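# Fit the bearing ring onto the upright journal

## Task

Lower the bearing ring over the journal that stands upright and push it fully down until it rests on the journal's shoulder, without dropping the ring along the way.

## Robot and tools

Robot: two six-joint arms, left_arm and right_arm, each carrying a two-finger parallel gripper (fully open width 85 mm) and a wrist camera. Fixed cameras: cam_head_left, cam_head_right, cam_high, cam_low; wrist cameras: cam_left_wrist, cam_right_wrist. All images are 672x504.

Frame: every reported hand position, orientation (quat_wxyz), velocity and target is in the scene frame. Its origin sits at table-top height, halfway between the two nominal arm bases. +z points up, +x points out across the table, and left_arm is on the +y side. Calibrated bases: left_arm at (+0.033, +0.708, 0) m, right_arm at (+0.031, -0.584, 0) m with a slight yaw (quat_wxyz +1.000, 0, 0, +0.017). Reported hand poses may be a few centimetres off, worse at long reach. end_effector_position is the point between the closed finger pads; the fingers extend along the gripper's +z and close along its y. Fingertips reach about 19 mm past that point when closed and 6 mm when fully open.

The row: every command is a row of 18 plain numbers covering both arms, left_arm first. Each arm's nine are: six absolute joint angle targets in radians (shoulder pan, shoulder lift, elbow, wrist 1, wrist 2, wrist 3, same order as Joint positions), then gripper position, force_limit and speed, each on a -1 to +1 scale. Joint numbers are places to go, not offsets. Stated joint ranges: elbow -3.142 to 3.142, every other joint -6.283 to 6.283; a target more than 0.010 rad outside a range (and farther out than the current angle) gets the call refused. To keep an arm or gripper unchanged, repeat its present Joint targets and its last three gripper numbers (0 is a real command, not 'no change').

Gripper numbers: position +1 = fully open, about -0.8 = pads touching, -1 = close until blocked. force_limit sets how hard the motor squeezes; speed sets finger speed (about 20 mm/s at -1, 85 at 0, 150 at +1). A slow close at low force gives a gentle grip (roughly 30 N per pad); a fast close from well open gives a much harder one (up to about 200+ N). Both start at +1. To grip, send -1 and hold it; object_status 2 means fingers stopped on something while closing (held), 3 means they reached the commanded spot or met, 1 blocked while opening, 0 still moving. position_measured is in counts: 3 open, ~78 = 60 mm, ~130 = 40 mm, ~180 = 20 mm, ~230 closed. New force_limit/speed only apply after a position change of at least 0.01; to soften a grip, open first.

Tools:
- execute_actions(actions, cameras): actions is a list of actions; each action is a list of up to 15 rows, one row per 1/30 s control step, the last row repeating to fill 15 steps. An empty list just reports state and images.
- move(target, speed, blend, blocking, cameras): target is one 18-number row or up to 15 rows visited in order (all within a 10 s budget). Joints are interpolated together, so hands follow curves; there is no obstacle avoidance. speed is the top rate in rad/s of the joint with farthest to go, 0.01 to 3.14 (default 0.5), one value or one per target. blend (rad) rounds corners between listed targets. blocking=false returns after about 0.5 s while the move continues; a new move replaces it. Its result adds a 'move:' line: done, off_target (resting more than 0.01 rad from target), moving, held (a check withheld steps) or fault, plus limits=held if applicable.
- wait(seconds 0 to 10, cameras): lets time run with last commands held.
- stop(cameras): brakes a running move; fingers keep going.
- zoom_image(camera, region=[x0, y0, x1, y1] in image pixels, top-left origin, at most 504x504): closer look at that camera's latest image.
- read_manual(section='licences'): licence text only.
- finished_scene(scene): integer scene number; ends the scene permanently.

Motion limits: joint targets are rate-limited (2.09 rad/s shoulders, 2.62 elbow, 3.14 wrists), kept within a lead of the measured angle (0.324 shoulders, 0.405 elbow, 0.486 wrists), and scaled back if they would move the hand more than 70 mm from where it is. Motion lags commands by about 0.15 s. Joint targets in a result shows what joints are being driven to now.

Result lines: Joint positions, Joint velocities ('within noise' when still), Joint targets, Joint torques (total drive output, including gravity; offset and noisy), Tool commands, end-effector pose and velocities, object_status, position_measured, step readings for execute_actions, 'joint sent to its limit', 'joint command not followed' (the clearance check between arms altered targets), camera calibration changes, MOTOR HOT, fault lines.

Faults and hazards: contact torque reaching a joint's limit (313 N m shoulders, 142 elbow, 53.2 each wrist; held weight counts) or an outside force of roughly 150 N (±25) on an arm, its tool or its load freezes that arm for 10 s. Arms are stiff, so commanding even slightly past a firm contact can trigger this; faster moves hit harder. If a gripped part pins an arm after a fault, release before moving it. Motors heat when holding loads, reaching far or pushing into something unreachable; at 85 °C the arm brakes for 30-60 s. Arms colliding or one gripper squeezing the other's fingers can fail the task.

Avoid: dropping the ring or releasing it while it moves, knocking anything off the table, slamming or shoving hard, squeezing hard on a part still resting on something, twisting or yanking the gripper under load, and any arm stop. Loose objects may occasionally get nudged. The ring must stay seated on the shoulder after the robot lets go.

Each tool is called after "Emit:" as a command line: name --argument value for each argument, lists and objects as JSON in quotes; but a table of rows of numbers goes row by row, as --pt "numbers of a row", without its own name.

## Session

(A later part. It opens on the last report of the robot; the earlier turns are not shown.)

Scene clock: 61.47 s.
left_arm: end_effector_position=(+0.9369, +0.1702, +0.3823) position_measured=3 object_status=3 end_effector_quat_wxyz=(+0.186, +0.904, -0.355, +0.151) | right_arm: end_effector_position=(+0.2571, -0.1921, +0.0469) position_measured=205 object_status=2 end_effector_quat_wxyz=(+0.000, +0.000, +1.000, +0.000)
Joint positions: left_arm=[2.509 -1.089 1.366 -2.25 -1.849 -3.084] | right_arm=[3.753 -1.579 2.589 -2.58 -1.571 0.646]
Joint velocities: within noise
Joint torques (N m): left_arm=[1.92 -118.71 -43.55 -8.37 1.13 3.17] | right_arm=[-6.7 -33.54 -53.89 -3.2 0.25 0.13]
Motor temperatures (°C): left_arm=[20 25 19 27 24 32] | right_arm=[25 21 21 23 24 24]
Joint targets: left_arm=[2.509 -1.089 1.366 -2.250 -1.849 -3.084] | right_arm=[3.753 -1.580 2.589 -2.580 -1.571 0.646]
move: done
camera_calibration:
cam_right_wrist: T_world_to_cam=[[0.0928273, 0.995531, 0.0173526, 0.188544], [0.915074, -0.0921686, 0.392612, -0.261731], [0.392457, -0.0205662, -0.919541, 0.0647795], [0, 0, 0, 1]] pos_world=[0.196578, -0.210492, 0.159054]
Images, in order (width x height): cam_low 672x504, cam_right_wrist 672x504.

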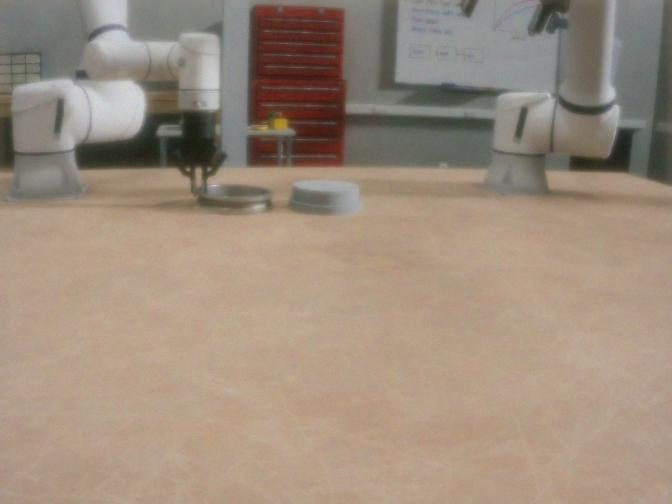

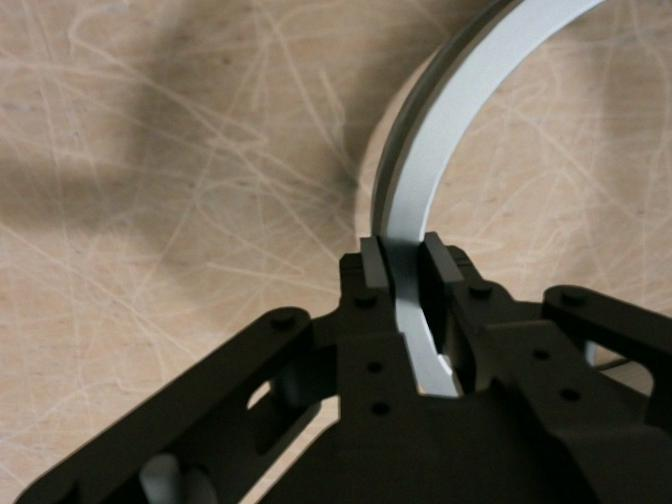

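Emit:
move --target '[2.509,-1.089,1.366,-2.25,-1.849,-3.084,1,1,1,3.7532,-1.7474,2.5252,-2.3486,-1.571,0.6456,-1,1,-1]' --cameras '["cam_right_wrist","cam_low","cam_head_left"]' --speed 0.15

Emit:
zoom_image --camera "cam_low" --region '[180, 110, 380, 220]'

Scene clock: 66.40 s.
left_arm: end_effector_position=(+0.9369, +0.1702, +0.3823) position_measured=3 object_status=3 end_effector_quat_wxyz=(+0.186, +0.904, -0.355, +0.151) | right_arm: end_effector_position=(+0.2572, -0.1920, +0.1200) position_measured=205 object_status=2 end_effector_quat_wxyz=(+0.000, +0.000, +1.000, +0.000)
Joint positions: left_arm=[2.509 -1.089 1.366 -2.25 -1.849 -3.084] | right_arm=[3.753 -1.747 2.525 -2.349 -1.571 0.646]
Joint velocities: within noise
Joint torques (N m): left_arm=[5.52 -122.43 -44.73 -8 0.98 2.99] | right_arm=[-6 -28.86 -67.85 -2.94 0.31 0.52]
Motor temperatures (°C): left_arm=[20 25 19 27 24 32] | right_arm=[25 21 21 23 24 24]
Joint targets: left_arm=[2.509 -1.089 1.366 -2.250 -1.849 -3.084] | right_arm=[3.753 -1.747 2.525 -2.349 -1.571 0.646]
move: done
camera_calibration:
cam_right_wrist: T_world_to_cam=[[0.0928273, 0.995531, 0.0173526, 0.187167], [0.915074, -0.0921686, 0.392612, -0.290513], [0.392457, -0.0205662, -0.919541, 0.131961], [0, 0, 0, 1]] pos_world=[0.196678, -0.210392, 0.232154]
Images, in order (width x height): cam_head_left 672x504, cam_low 672x504, cam_right_wrist 672x504.

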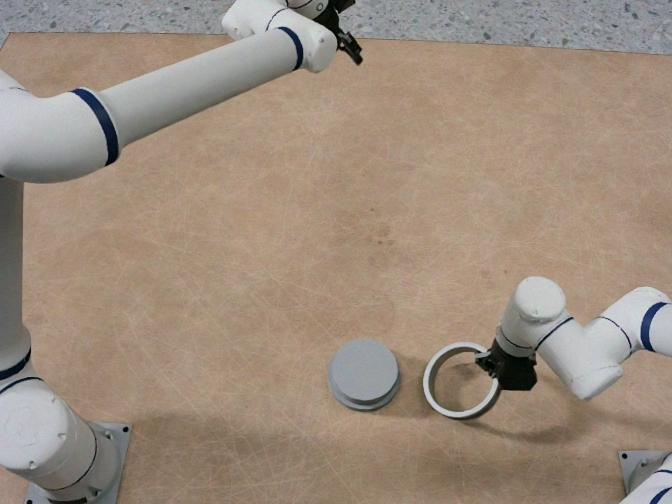

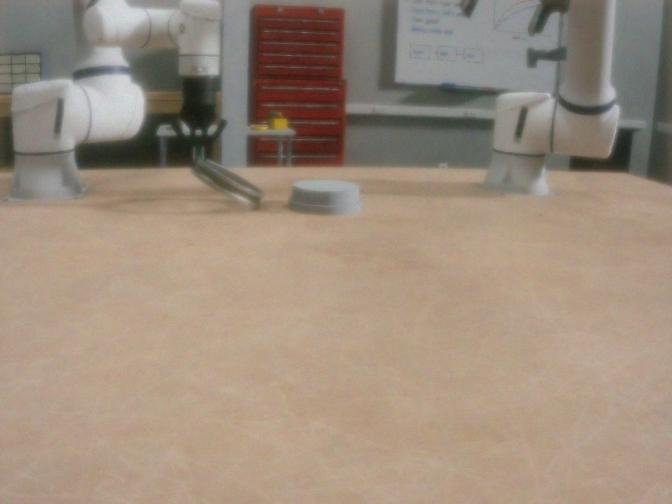

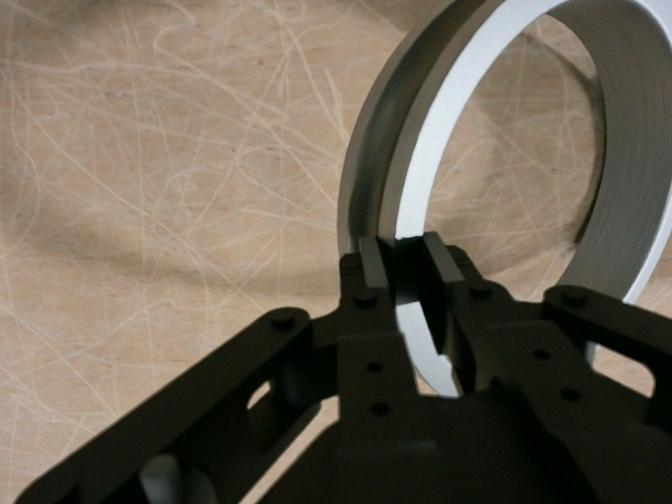

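Scaled by 2.520 from the camera's 672x504 image, which has a finer 960x720 frame.

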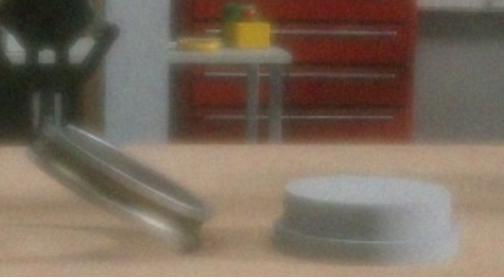

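Emit:
move --target '[2.509,-1.089,1.366,-2.25,-1.849,-3.084,1,1,1,3.7532,-1.561,2.5936,-2.6034,-1.571,0.6456,-1,1,-1]' --cameras '["cam_right_wrist","cam_low","cam_head_left"]' --speed 0.08

Emit:
zoom_image --camera "cam_low" --region '[180, 130, 300, 220]'

Scene clock: 75.47 s.
left_arm: end_effector_position=(+0.9369, +0.1702, +0.3823) position_measured=3 object_status=3 end_effector_quat_wxyz=(+0.186, +0.904, -0.355, +0.151) | right_arm: end_effector_position=(+0.2571, -0.1920, +0.0401) position_measured=205 object_status=2 end_effector_quat_wxyz=(+0.000, +0.000, +1.000, +0.000)
Joint positions: left_arm=[2.509 -1.089 1.366 -2.25 -1.849 -3.084] | right_arm=[3.753 -1.561 2.594 -2.603 -1.571 0.646]
Joint velocities: within noise
Joint torques (N m): left_arm=[10.08 -124.93 -46.33 -8.07 0.89 2.81] | right_arm=[-1.57 -5.58 -5.05 -1.76 0.2 0.62]
Motor temperatures (°C): left_arm=[20 25 19 27 24 32] | right_arm=[25 21 21 23 24 24]
Joint targets: left_arm=[2.509 -1.089 1.366 -2.250 -1.849 -3.084] | right_arm=[3.753 -1.561 2.594 -2.603 -1.571 0.646]
move: done
camera_calibration:
cam_right_wrist: T_world_to_cam=[[0.0928307, 0.99553, 0.0173646, 0.188551], [0.915038, -0.0921746, 0.392696, -0.25915], [0.392541, -0.020565, -0.919505, 0.0584677], [0, 0, 0, 1]] pos_world=[0.196678, -0.210392, 0.152254]
Images, in order (width x height): cam_head_left 672x504, cam_low 672x504, cam_right_wrist 672x504.

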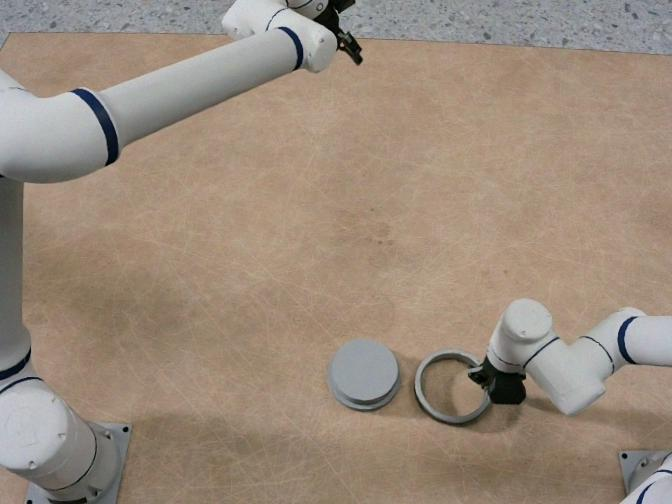

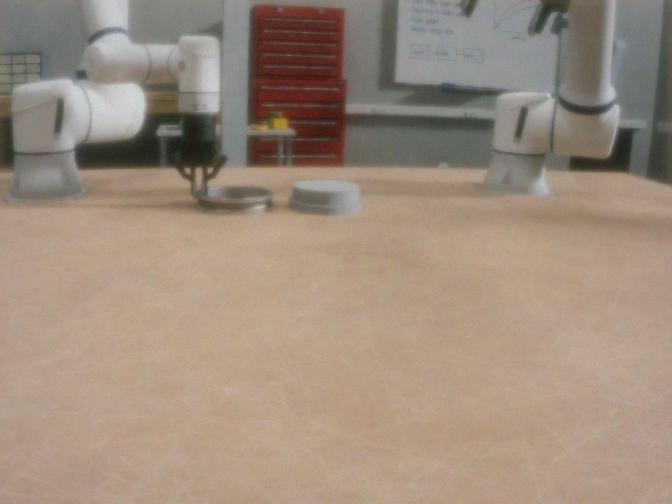

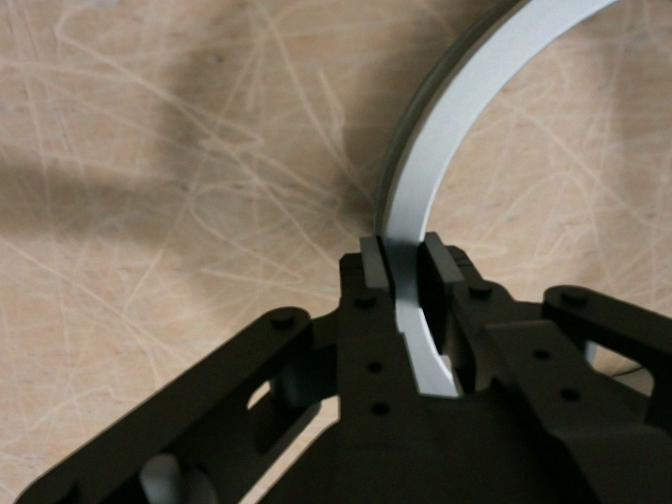

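Scaled by 4.200 from the camera's 672x504 image, which has a finer 960x720 frame.

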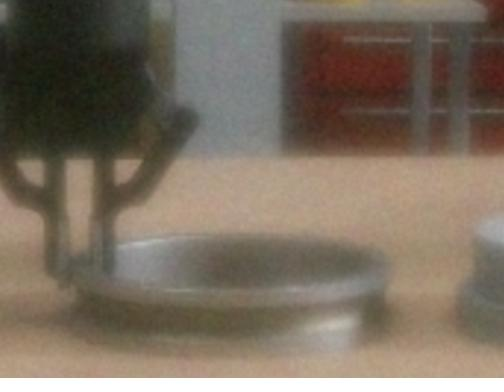

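Emit:
move --pt "2.509 -1.089 1.366 -2.25 -1.849 -3.084 1 1 1 3.7532 -1.561 2.5936 -2.6034 -1.571 0.6456 1 1 -1" --pt "1.5292 -1.7242 2.0322 -1.8788 -1.571 -0.0416 1 1 1 3.7532 -1.7474 2.5252 -2.3486 -1.571 0.6456 1 1 -1" --pt "1.5292 -1.7242 2.0322 -1.8788 -1.571 -0.0416 1 1 1 3.7832 -1.5225 2.3478 -2.3961 -1.571 -0.895 1 1 -1" --cameras '["cam_right_wrist","cam_low"]' --speed 0.8

Emit:
move --target '[1.5292,-1.1537,1.8303,-2.2474,-1.571,-0.0416,1,1,1,3.7832,-1.5225,2.3478,-2.3961,-1.571,-0.895,1,1,-1]' --speed 0.5

Scene clock: 89.60 s.
left_arm: end_effector_position=(+0.1861, +0.1330, +0.3500) position_measured=3 object_status=3 end_effector_quat_wxyz=(+0.000, +0.707, +0.707, +0.000) | right_arm: end_effector_position=(+0.3307, -0.1188, +0.1122) position_measured=3 object_status=3 end_effector_quat_wxyz=(+0.000, -0.656, +0.755, +0.000)
Joint positions: left_arm=[1.529 -1.724 2.032 -1.879 -1.571 -0.042] | right_arm=[3.781 -1.542 2.363 -2.392 -1.571 -0.759]
Joint velocities: within noise
Joint torques (N m): left_arm=[-16.25 -77.04 -43.1 -4.12 1.8 3.72] | right_arm=[14.93 -25.03 -58.11 -8.03 0.22 -1.62]
Motor temperatures (°C): left_arm=[20 25 19 27 24 32] | right_arm=[25 21 21 23 24 24]
Joint targets: left_arm=[1.529 -1.724 2.032 -1.879 -1.571 -0.042] | right_arm=[3.781 -1.542 2.363 -2.392 -1.571 -0.760]
move: off_target (right_arm; path cut at 10 s); path passed 2 of 3 targets; right_arm: the wrist 3 is farthest, 0.136 rad from its target
camera_calibration:
cam_right_wrist: T_world_to_cam=[[-0.973187, 0.229361, 0.0173146, 0.369134], [0.217604, 0.893682, 0.392403, -0.000174387], [0.074528, 0.385649, -0.91963, 0.250728], [0, 0, 0, 1]] pos_world=[0.340588, -0.181202, 0.224254]
Images, in order (width x height): cam_low 672x504, cam_right_wrist 672x504.

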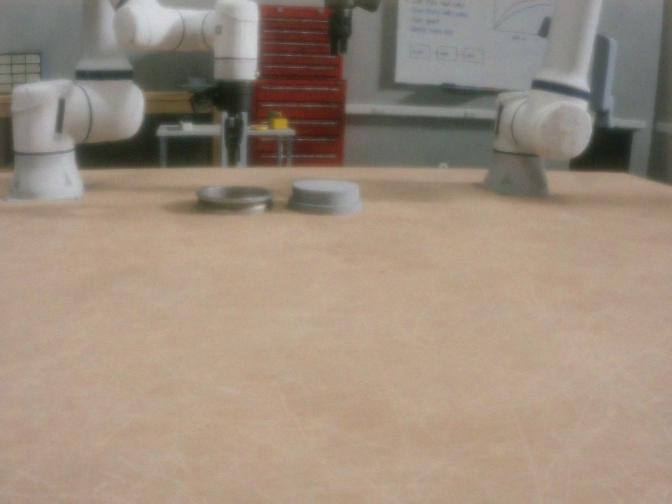

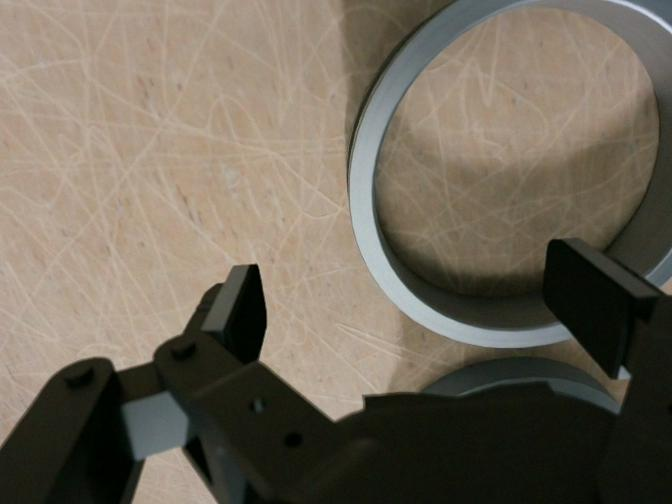

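Scene clock: 91.40 s.
left_arm: end_effector_position=(+0.1758, -0.1109, +0.1202) position_measured=3 object_status=3 end_effector_quat_wxyz=(+0.000, +0.707, +0.707, +0.000) | right_arm: end_effector_position=(+0.3376, -0.1115, +0.1101) position_measured=3 object_status=3 end_effector_quat_wxyz=(+0.000, +0.707, -0.707, +0.000)
Joint positions: left_arm=[1.529 -1.154 1.83 -2.247 -1.571 -0.042] | right_arm=[3.783 -1.523 2.348 -2.396 -1.571 -0.895]
Joint velocities: within noise
Joint torques (N m): left_arm=[-8.04 -85.05 -51.47 -8.71 1.65 3.81] | right_arm=[14.85 -26.32 -57.3 -7.85 0.03 -1.52]
Motor temperatures (°C): left_arm=[20 25 19 27 24 32] | right_arm=[25 21 21 23 24 24]
Joint targets: left_arm=[1.529 -1.154 1.830 -2.247 -1.571 -0.042] | right_arm=[3.783 -1.522 2.348 -2.396 -1.571 -0.895]
move: done
camera_calibration:
cam_left_wrist: T_world_to_cam=[[0.992422, 0.119345, -0.0292541, -0.149849], [0.122712, -0.950185, 0.286513, -0.136963], [0.00639712, -0.287932, -0.95763, 0.21401], [0, 0, 0, 1]] pos_world=[0.164152, -0.0506359, 0.2398]
cam_right_wrist: T_world_to_cam=[[-0.99551, 0.09306, 0.0173236, 0.366543], [0.0923755, 0.915138, 0.392414, 0.0372323], [0.0206646, 0.392252, -0.919626, 0.264471], [0, 0, 0, 1]] pos_world=[0.355993, -0.171923, 0.222254]

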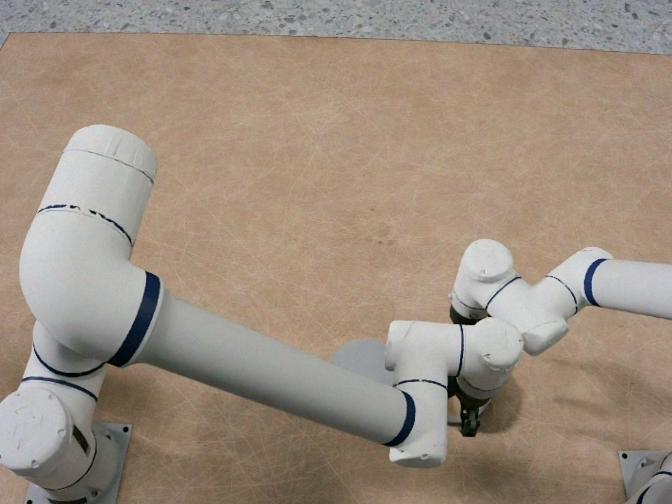

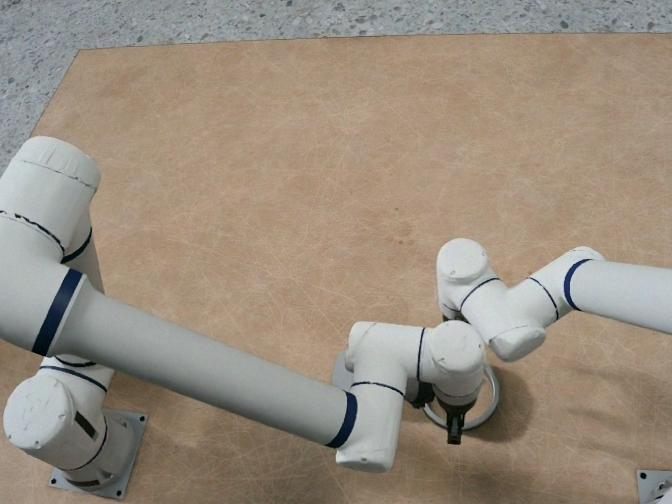

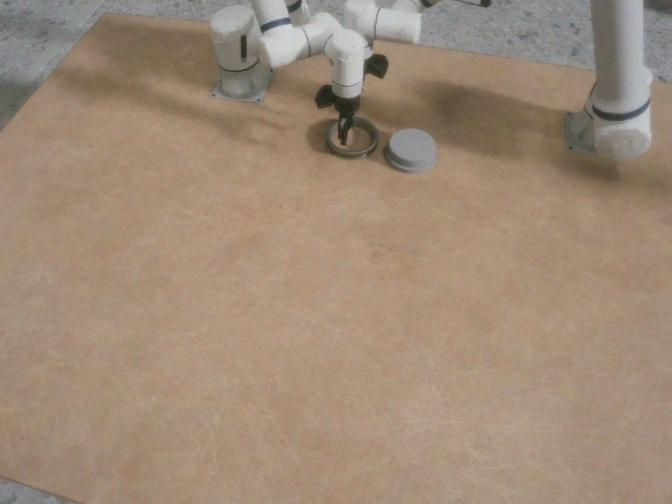

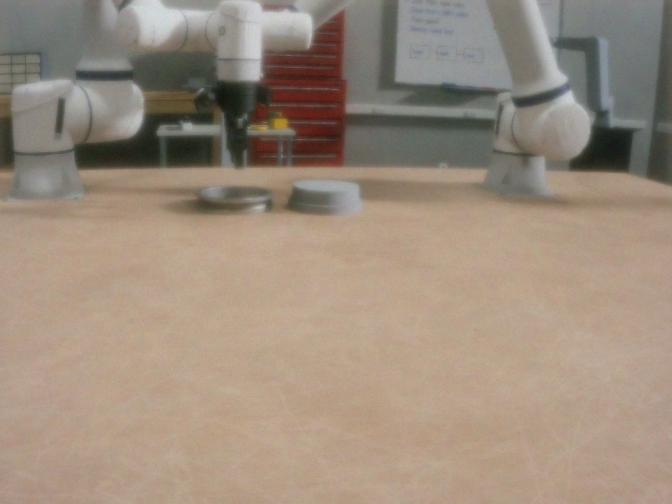

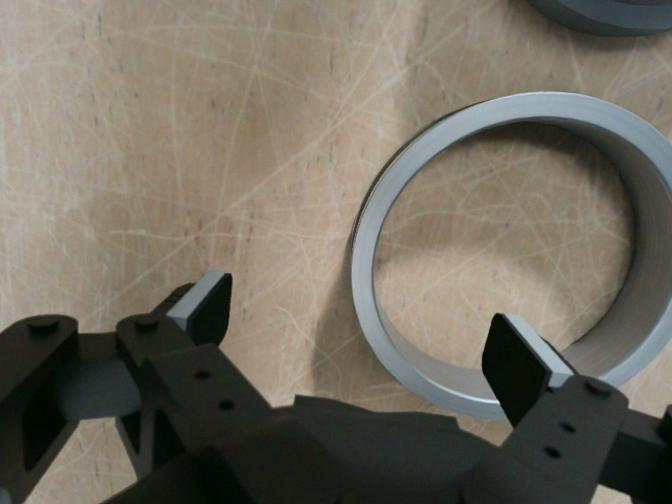

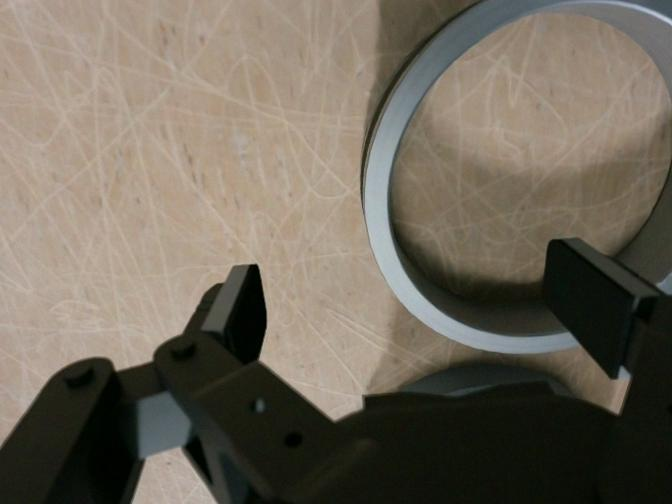

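Emit:
move --pt "1.5292 -1.7242 2.0322 -1.8788 -1.571 -0.0416 1 1 1 3.7832 -1.5225 2.3478 -2.3961 -1.571 -0.895 1 1 -1" --pt "1.6687 -1.4707 1.9777 -2.0778 -1.571 0.0979 1 1 1 3.7832 -1.5225 2.3478 -2.3961 -1.571 -0.895 1 1 -1" --speed 0.6 --blend 0.1 --cameras '["cam_left_wrist"]'

Emit:
zoom_image --camera "cam_left_wrist" --region '[168, 0, 504, 336]'

Scene clock: 96.47 s.
left_arm: end_effector_position=(+0.2752, +0.0500, +0.2501) position_measured=3 object_status=3 end_effector_quat_wxyz=(+0.000, +0.707, +0.707, +0.000) | right_arm: end_effector_position=(+0.3376, -0.1115, +0.1101) position_measured=3 object_status=3 end_effector_quat_wxyz=(+0.000, +0.707, -0.707, +0.000)
Joint positions: left_arm=[1.669 -1.471 1.978 -2.078 -1.571 0.098] | right_arm=[3.783 -1.522 2.348 -2.396 -1.571 -0.895]
Joint velocities: within noise
Joint torques (N m): left_arm=[18 -51.83 -56.45 -8.63 1.14 3.72] | right_arm=[14.22 -26.27 -43.01 -3.73 -0.19 -1.61]
Motor temperatures (°C): left_arm=[20 25 19 27 24 32] | right_arm=[25 21 21 23 24 24]
Joint targets: left_arm=[1.669 -1.471 1.978 -2.078 -1.571 0.098] | right_arm=[3.783 -1.522 2.348 -2.396 -1.571 -0.895]
move: done
camera_calibration:
cam_left_wrist: T_world_to_cam=[[0.992421, 0.119369, -0.0291703, -0.263933], [0.122709, -0.950155, 0.286616, -0.0335349], [0.00649669, -0.288023, -0.957601, 0.384072], [0, 0, 0, 1]] pos_world=[0.263552, 0.110264, 0.3697]
Images, in order (width x height): cam_left_wrist 672x504.

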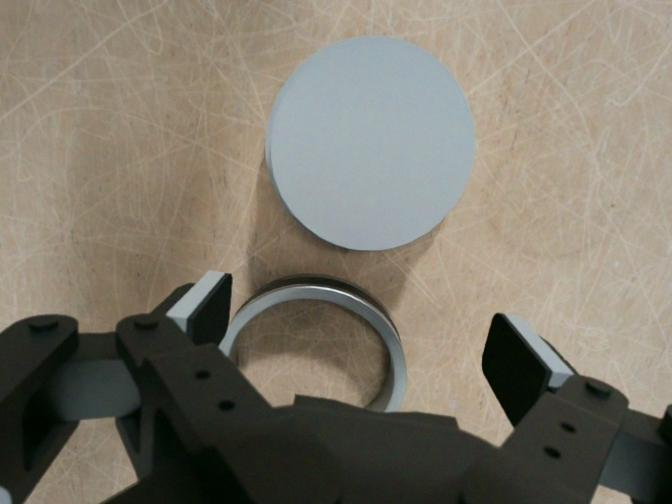

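Scaled by 1.500 from the camera's 672x504 image, which has a finer 960x720 frame.

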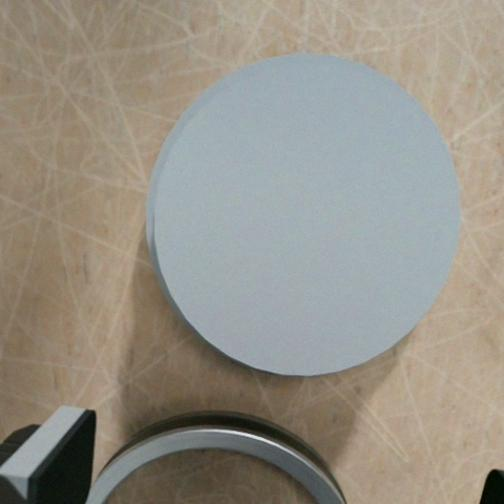

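Emit:
move --pt "1.5292 -1.7242 2.0322 -1.8788 -1.571 -0.0416 1 1 1 3.7832 -1.5225 2.3478 -2.3961 -1.571 -0.895 1 1 -1" --pt "1.5310 -1.0957 1.8532 -2.3283 -1.571 -0.0398 1 1 -1 3.7791 -1.4521 2.3767 -2.4954 -1.571 -0.8993 1 1 -1" --speed 0.6 --blend 0.1 --cameras '["cam_left_wrist","cam_right_wrist","cam_low"]'

Scene clock: 104.10 s.
left_arm: end_effector_position=(+0.1772, -0.1125, +0.0699) position_measured=3 object_status=3 end_effector_quat_wxyz=(+0.000, +0.707, +0.707, +0.000) | right_arm: end_effector_position=(+0.3393, -0.1130, +0.0701) position_measured=3 object_status=3 end_effector_quat_wxyz=(+0.000, +0.707, -0.707, +0.000)
Joint positions: left_arm=[1.531 -1.096 1.853 -2.328 -1.571 -0.04] | right_arm=[3.779 -1.452 2.377 -2.495 -1.571 -0.899]
Joint velocities: within noise
Joint torques (N m): left_arm=[18.39 -89.63 -48.53 -8.19 0.34 3.87] | right_arm=[-8.84 -26.99 -39.28 -7.56 -0.09 -1.79]
Motor temperatures (°C): left_arm=[20 25 19 27 24 32] | right_arm=[25 21 21 23 24 24]
Joint targets: left_arm=[1.531 -1.096 1.853 -2.328 -1.571 -0.040] | right_arm=[3.779 -1.452 2.377 -2.495 -1.571 -0.899]
move: done
camera_calibration:
cam_left_wrist: T_world_to_cam=[[0.992421, 0.119373, -0.0291588, -0.152527], [0.122711, -0.950182, 0.286525, -0.124311], [0.0064971, -0.287932, -0.957629, 0.16523], [0, 0, 0, 1]] pos_world=[0.165552, -0.0523359, 0.1894]
cam_right_wrist: T_world_to_cam=[[-0.995531, 0.0928306, 0.017332, 0.369034], [0.0921682, 0.915162, 0.392407, 0.0542235], [0.0205658, 0.392251, -0.919628, 0.228275], [0, 0, 0, 1]] pos_world=[0.357692, -0.173422, 0.182254]
Images, in order (width x height): cam_low 672x504, cam_left_wrist 672x504, cam_right_wrist 672x504.

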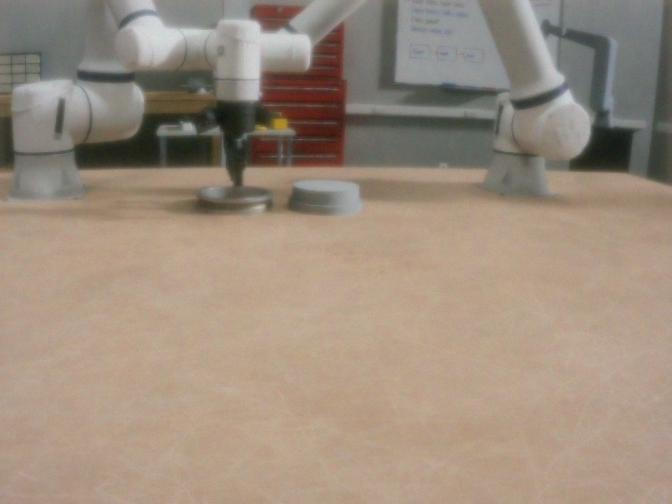

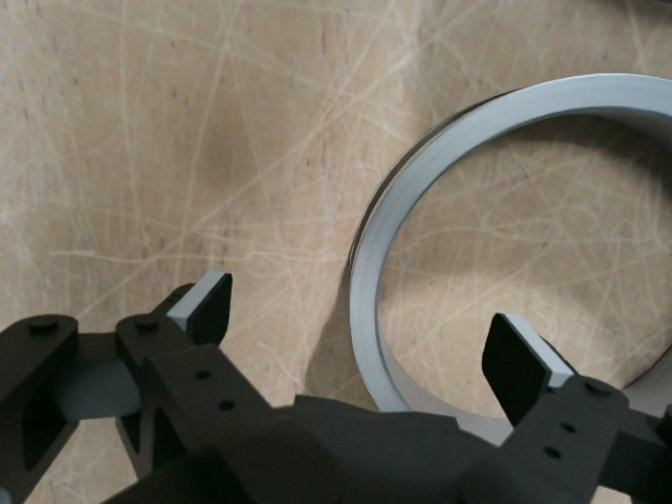

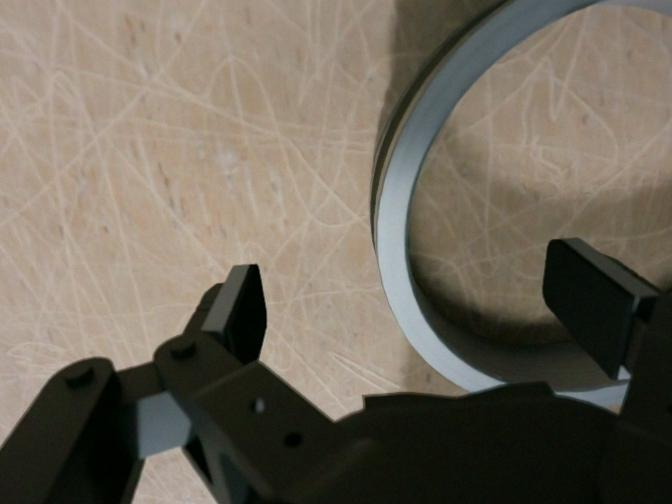

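Emit:
move --pt "1.5310 -1.0623 1.8649 -2.3734 -1.571 -0.0398 1 1 -1 3.7791 -1.3979 2.3932 -2.5661 -1.571 -0.8993 1 1 -1" --pt "1.5310 -1.0623 1.8649 -2.3734 -1.571 -0.0398 -1 1 -1 3.7791 -1.3979 2.3932 -2.5661 -1.571 -0.8993 -1 1 -1" --speed 0.15 --cameras '["cam_left_wrist","cam_right_wrist","cam_low"]'

Emit:
zoom_image --camera "cam_low" --region '[180, 130, 300, 220]'

Scene clock: 111.53 s.
left_arm: end_effector_position=(+0.1774, -0.1125, +0.0419) position_measured=206 object_status=0 end_effector_quat_wxyz=(+0.000, +0.707, +0.707, +0.000) | right_arm: end_effector_position=(+0.3391, -0.1131, +0.0421) position_measured=205 object_status=0 end_effector_quat_wxyz=(+0.000, +0.707, -0.707, +0.000)
Joint positions: left_arm=[1.531 -1.062 1.865 -2.373 -1.571 -0.04] | right_arm=[3.779 -1.398 2.393 -2.566 -1.571 -0.899]
Joint velocities: within noise
Joint torques (N m): left_arm=[-80.78 -91.95 -33.25 -5.8 -19.07 2.96] | right_arm=[-12.42 -30.67 -105.49 -24.87 -12.64 -1.52]
Motor temperatures (°C): left_arm=[20 25 19 27 24 32] | right_arm=[25 21 21 23 24 24]
Joint targets: left_arm=[1.531 -1.062 1.865 -2.373 -1.571 -0.040] | right_arm=[3.779 -1.398 2.393 -2.566 -1.571 -0.899]
move: done
camera_calibration:
cam_left_wrist: T_world_to_cam=[[0.992396, 0.119589, -0.0291188, -0.153545], [0.122906, -0.950154, 0.286533, -0.11625], [0.0065988, -0.287933, -0.957628, 0.138427], [0, 0, 0, 1]] pos_world=[0.165752, -0.0522356, 0.1614]
cam_right_wrist: T_world_to_cam=[[-0.995535, 0.0927567, 0.0175054, 0.369391], [0.0921712, 0.915221, 0.39227, 0.0653418], [0.0203644, 0.392132, -0.919684, 0.202626], [0, 0, 0, 1]] pos_world=[0.357593, -0.173522, 0.154253]
Images, in order (width x height): cam_low 672x504, cam_left_wrist 672x504, cam_right_wrist 672x504.

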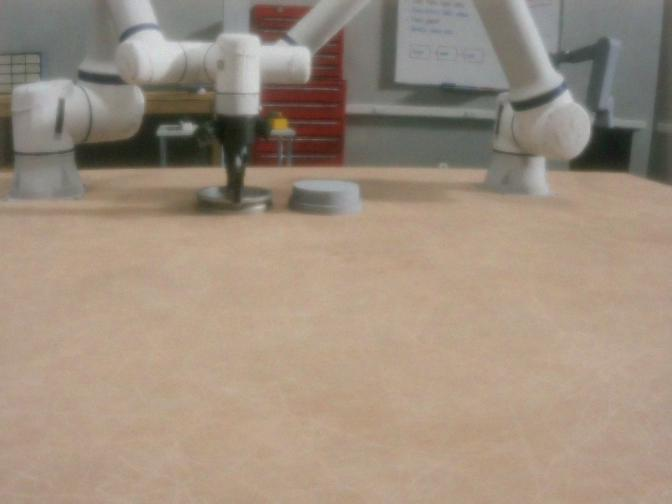

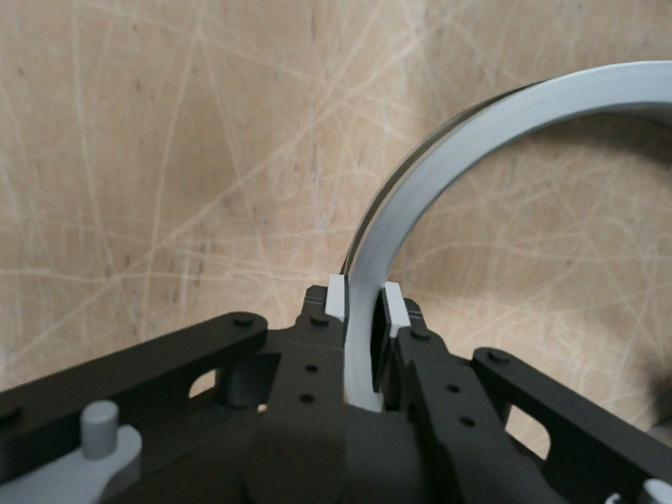

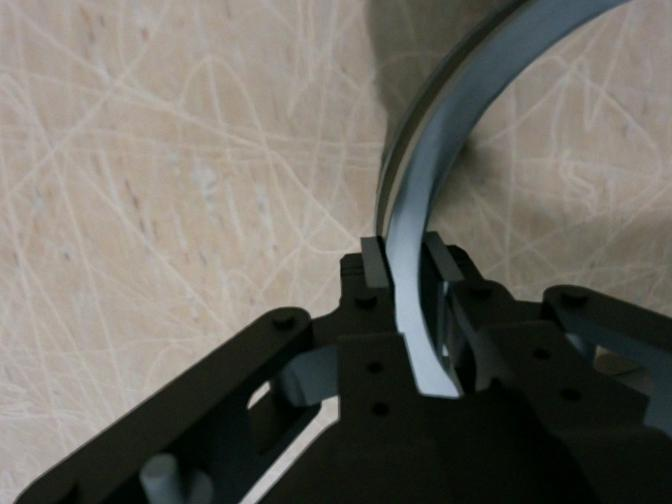

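Scaled by 4.200 from the camera's 672x504 image, which has a finer 960x720 frame.

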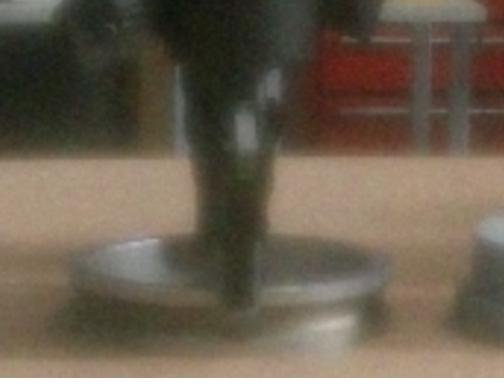

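Emit:
move --target '[1.5318,-1.0623,1.8649,-2.3734,-1.571,-0.0398,-1,1,-1,3.7791,-1.3979,2.3932,-2.5661,-1.571,-0.8993,-1,1,-1]' --speed 0.01 --cameras '[]'

Emit:
move --target '[1.5326,-1.0623,1.8649,-2.3734,-1.571,-0.0398,-1,1,-1,3.7791,-1.3979,2.3932,-2.5661,-1.571,-0.8993,-1,1,-1]' --speed 0.01 --cameras '[]'

Scene clock: 113.57 s.
left_arm: end_effector_position=(+0.1778, -0.1124, +0.0419) position_measured=206 object_status=2 end_effector_quat_wxyz=(+0.000, +0.707, +0.707, +0.000) | right_arm: end_effector_position=(+0.3392, -0.1130, +0.0422) position_measured=205 object_status=2 end_effector_quat_wxyz=(+0.000, +0.707, -0.707, +0.000)
Joint positions: left_arm=[1.532 -1.062 1.865 -2.373 -1.571 -0.04] | right_arm=[3.779 -1.398 2.393 -2.566 -1.571 -0.899]
Joint velocities: within noise
Joint torques (N m): left_arm=[-40.17 -92.92 -36.88 -4.47 -17.63 2.75] | right_arm=[-30.49 -33.43 -104.83 -24.02 -11.88 -1.28]
Motor temperatures (°C): left_arm=[20 25 19 27 24 32] | right_arm=[25 21 21 23 24 24]
Joint targets: left_arm=[1.532 -1.062 1.865 -2.373 -1.571 -0.040] | right_arm=[3.779 -1.398 2.393 -2.566 -1.571 -0.899]
move: done
No camera images: "cameras" was empty.

Scene clock: 114.27 s.
left_arm: end_effector_position=(+0.1784, -0.1123, +0.0419) position_measured=206 object_status=2 end_effector_quat_wxyz=(+0.000, +0.707, +0.707, +0.000) | right_arm: end_effector_position=(+0.3393, -0.1130, +0.0422) position_measured=205 object_status=2 end_effector_quat_wxyz=(+0.000, +0.707, -0.707, +0.000)
Joint positions: left_arm=[1.533 -1.062 1.865 -2.373 -1.571 -0.04] | right_arm=[3.779 -1.398 2.393 -2.566 -1.571 -0.899]
Joint velocities: within noise
Joint torques (N m): left_arm=[-28.49 -92.5 -38 -4.04 -12.3 2.77] | right_arm=[-31.5 -35.19 -93.28 -19.6 -9.33 -1.17]
Motor temperatures (°C): left_arm=[20 25 19 27 24 32] | right_arm=[25 21 21 23 24 24]
Joint targets: left_arm=[1.533 -1.062 1.865 -2.373 -1.571 -0.040] | right_arm=[3.779 -1.398 2.393 -2.566 -1.571 -0.899]
move: done
No camera images: "cameras" was empty.

Emit:
move --target '[1.5336,-1.0623,1.8649,-2.3734,-1.571,-0.0398,-1,1,-1,3.7791,-1.3979,2.3932,-2.5661,-1.571,-0.8993,-1,1,-1]' --speed 0.01 --cameras '[]'

Emit:
move --target '[1.5346,-1.0623,1.8649,-2.3734,-1.571,-0.0398,-1,1,-1,3.7791,-1.3979,2.3932,-2.5661,-1.571,-0.8993,-1,1,-1]' --speed 0.01 --cameras '[]'

Scene clock: 115.93 s.
left_arm: end_effector_position=(+0.1793, -0.1122, +0.0419) position_measured=206 object_status=2 end_effector_quat_wxyz=(+0.000, +0.706, +0.708, +0.000) | right_arm: end_effector_position=(+0.3392, -0.1130, +0.0421) position_measured=205 object_status=2 end_effector_quat_wxyz=(+0.000, +0.707, -0.707, +0.000)
Joint positions: left_arm=[1.534 -1.062 1.865 -2.373 -1.571 -0.04] | right_arm=[3.779 -1.398 2.393 -2.566 -1.571 -0.899]
Joint velocities: within noise
Joint torques (N m): left_arm=[-15.1 -92.86 -40.22 -3.54 -10.72 2.81] | right_arm=[-23.92 -39.87 -77.35 -16.07 -7.41 -1.1]
Motor temperatures (°C): left_arm=[20 25 19 27 24 32] | right_arm=[25 21 21 23 24 24]
Joint targets: left_arm=[1.534 -1.062 1.865 -2.373 -1.571 -0.040] | right_arm=[3.779 -1.398 2.393 -2.566 -1.571 -0.899]
move: done
No camera images: "cameras" was empty.

Scene clock: 116.63 s.
left_arm: end_effector_position=(+0.1801, -0.1120, +0.0419) position_measured=206 object_status=2 end_effector_quat_wxyz=(+0.000, +0.706, +0.708, +0.000) | right_arm: end_effector_position=(+0.3392, -0.1130, +0.0421) position_measured=205 object_status=2 end_effector_quat_wxyz=(+0.000, +0.707, -0.707, +0.000)
Joint positions: left_arm=[1.535 -1.062 1.865 -2.373 -1.571 -0.04] | right_arm=[3.779 -1.398 2.393 -2.566 -1.571 -0.899]
Joint velocities: within noise
Joint torques (N m): left_arm=[-1.66 -93.66 -41.13 -3.19 -7.16 2.64] | right_arm=[-16.81 -43.46 -74.63 -15.17 -4.48 -1.35]
Motor temperatures (°C): left_arm=[20 25 19 27 24 32] | right_arm=[25 21 21 23 24 24]
Joint targets: left_arm=[1.535 -1.062 1.865 -2.373 -1.571 -0.040] | right_arm=[3.779 -1.398 2.393 -2.566 -1.571 -0.899]
move: done
No camera images: "cameras" was empty.

Emit:
move --pt "1.5354 -1.0623 1.8649 -2.3734 -1.571 -0.0354 -1 1 -1 3.7791 -1.3979 2.3932 -2.5661 -1.571 -0.8993 -1 1 -1" --pt "1.5354 -1.1016 1.8508 -2.3200 -1.571 -0.0354 -1 1 -1 3.7791 -1.4614 2.3734 -2.4828 -1.571 -0.8993 -1 1 -1" --speed 0.04 --cameras '["cam_low","cam_right_wrist","cam_left_wrist"]'

Emit:
zoom_image --camera "cam_low" --region '[180, 130, 380, 220]'

Scene clock: 121.23 s.
left_arm: end_effector_position=(+0.1808, -0.1119, +0.0749) position_measured=206 object_status=2 end_effector_quat_wxyz=(+0.000, +0.707, +0.707, +0.000) | right_arm: end_effector_position=(+0.3393, -0.1130, +0.0750) position_measured=205 object_status=2 end_effector_quat_wxyz=(+0.000, +0.707, -0.707, +0.000)
Joint positions: left_arm=[1.535 -1.101 1.851 -2.32 -1.571 -0.035] | right_arm=[3.779 -1.461 2.373 -2.483 -1.571 -0.899]
Joint velocities: within noise
Joint torques (N m): left_arm=[-2.01 -149.22 -53.31 -4.25 -3.38 4.17] | right_arm=[2.93 -48.31 -67.75 -5.51 -2.35 -0.95]
Motor temperatures (°C): left_arm=[20 25 19 27 24 32] | right_arm=[25 21 21 23 24 24]
Joint targets: left_arm=[1.535 -1.102 1.851 -2.320 -1.571 -0.035] | right_arm=[3.779 -1.461 2.373 -2.483 -1.571 -0.899]
move: done
camera_calibration:
cam_left_wrist: T_world_to_cam=[[0.992421, 0.119373, -0.0291588, -0.156137], [0.122711, -0.950182, 0.286525, -0.125533], [0.0064971, -0.287932, -0.957629, 0.170196], [0, 0, 0, 1]] pos_world=[0.169252, -0.0516359, 0.1944]
cam_right_wrist: T_world_to_cam=[[-0.995531, 0.0928306, 0.017332, 0.368949], [0.0921682, 0.915162, 0.392407, 0.0523007], [0.0205658, 0.392251, -0.919628, 0.232781], [0, 0, 0, 1]] pos_world=[0.357692, -0.173422, 0.187154]
Images, in order (width x height): cam_low 672x504, cam_left_wrist 672x504, cam_right_wrist 672x504.

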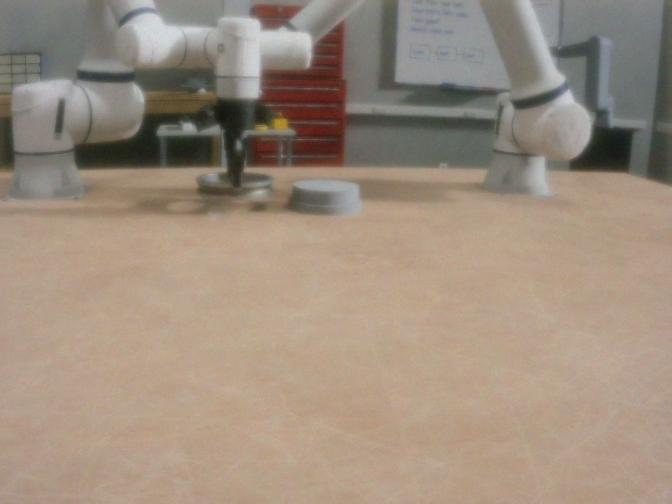

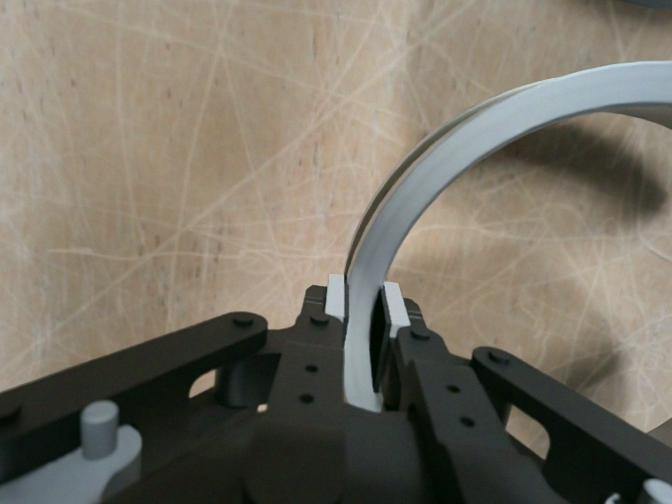

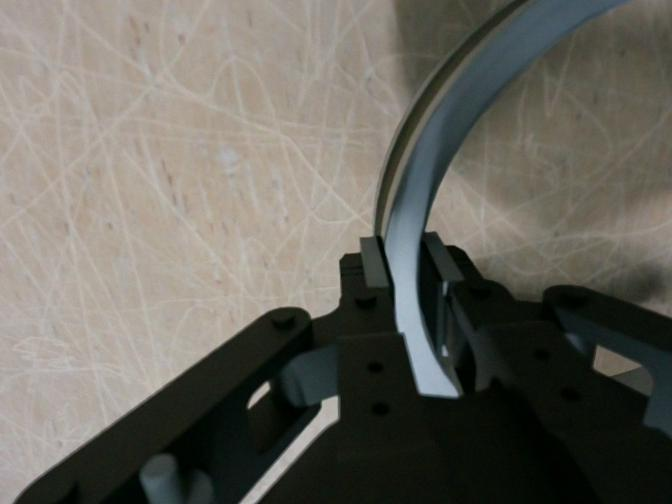

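Scaled by 2.520 from the camera's 672x504 image, which has a finer 960x720 frame.

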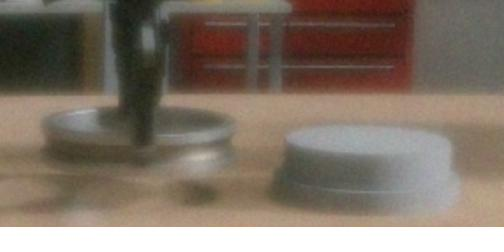

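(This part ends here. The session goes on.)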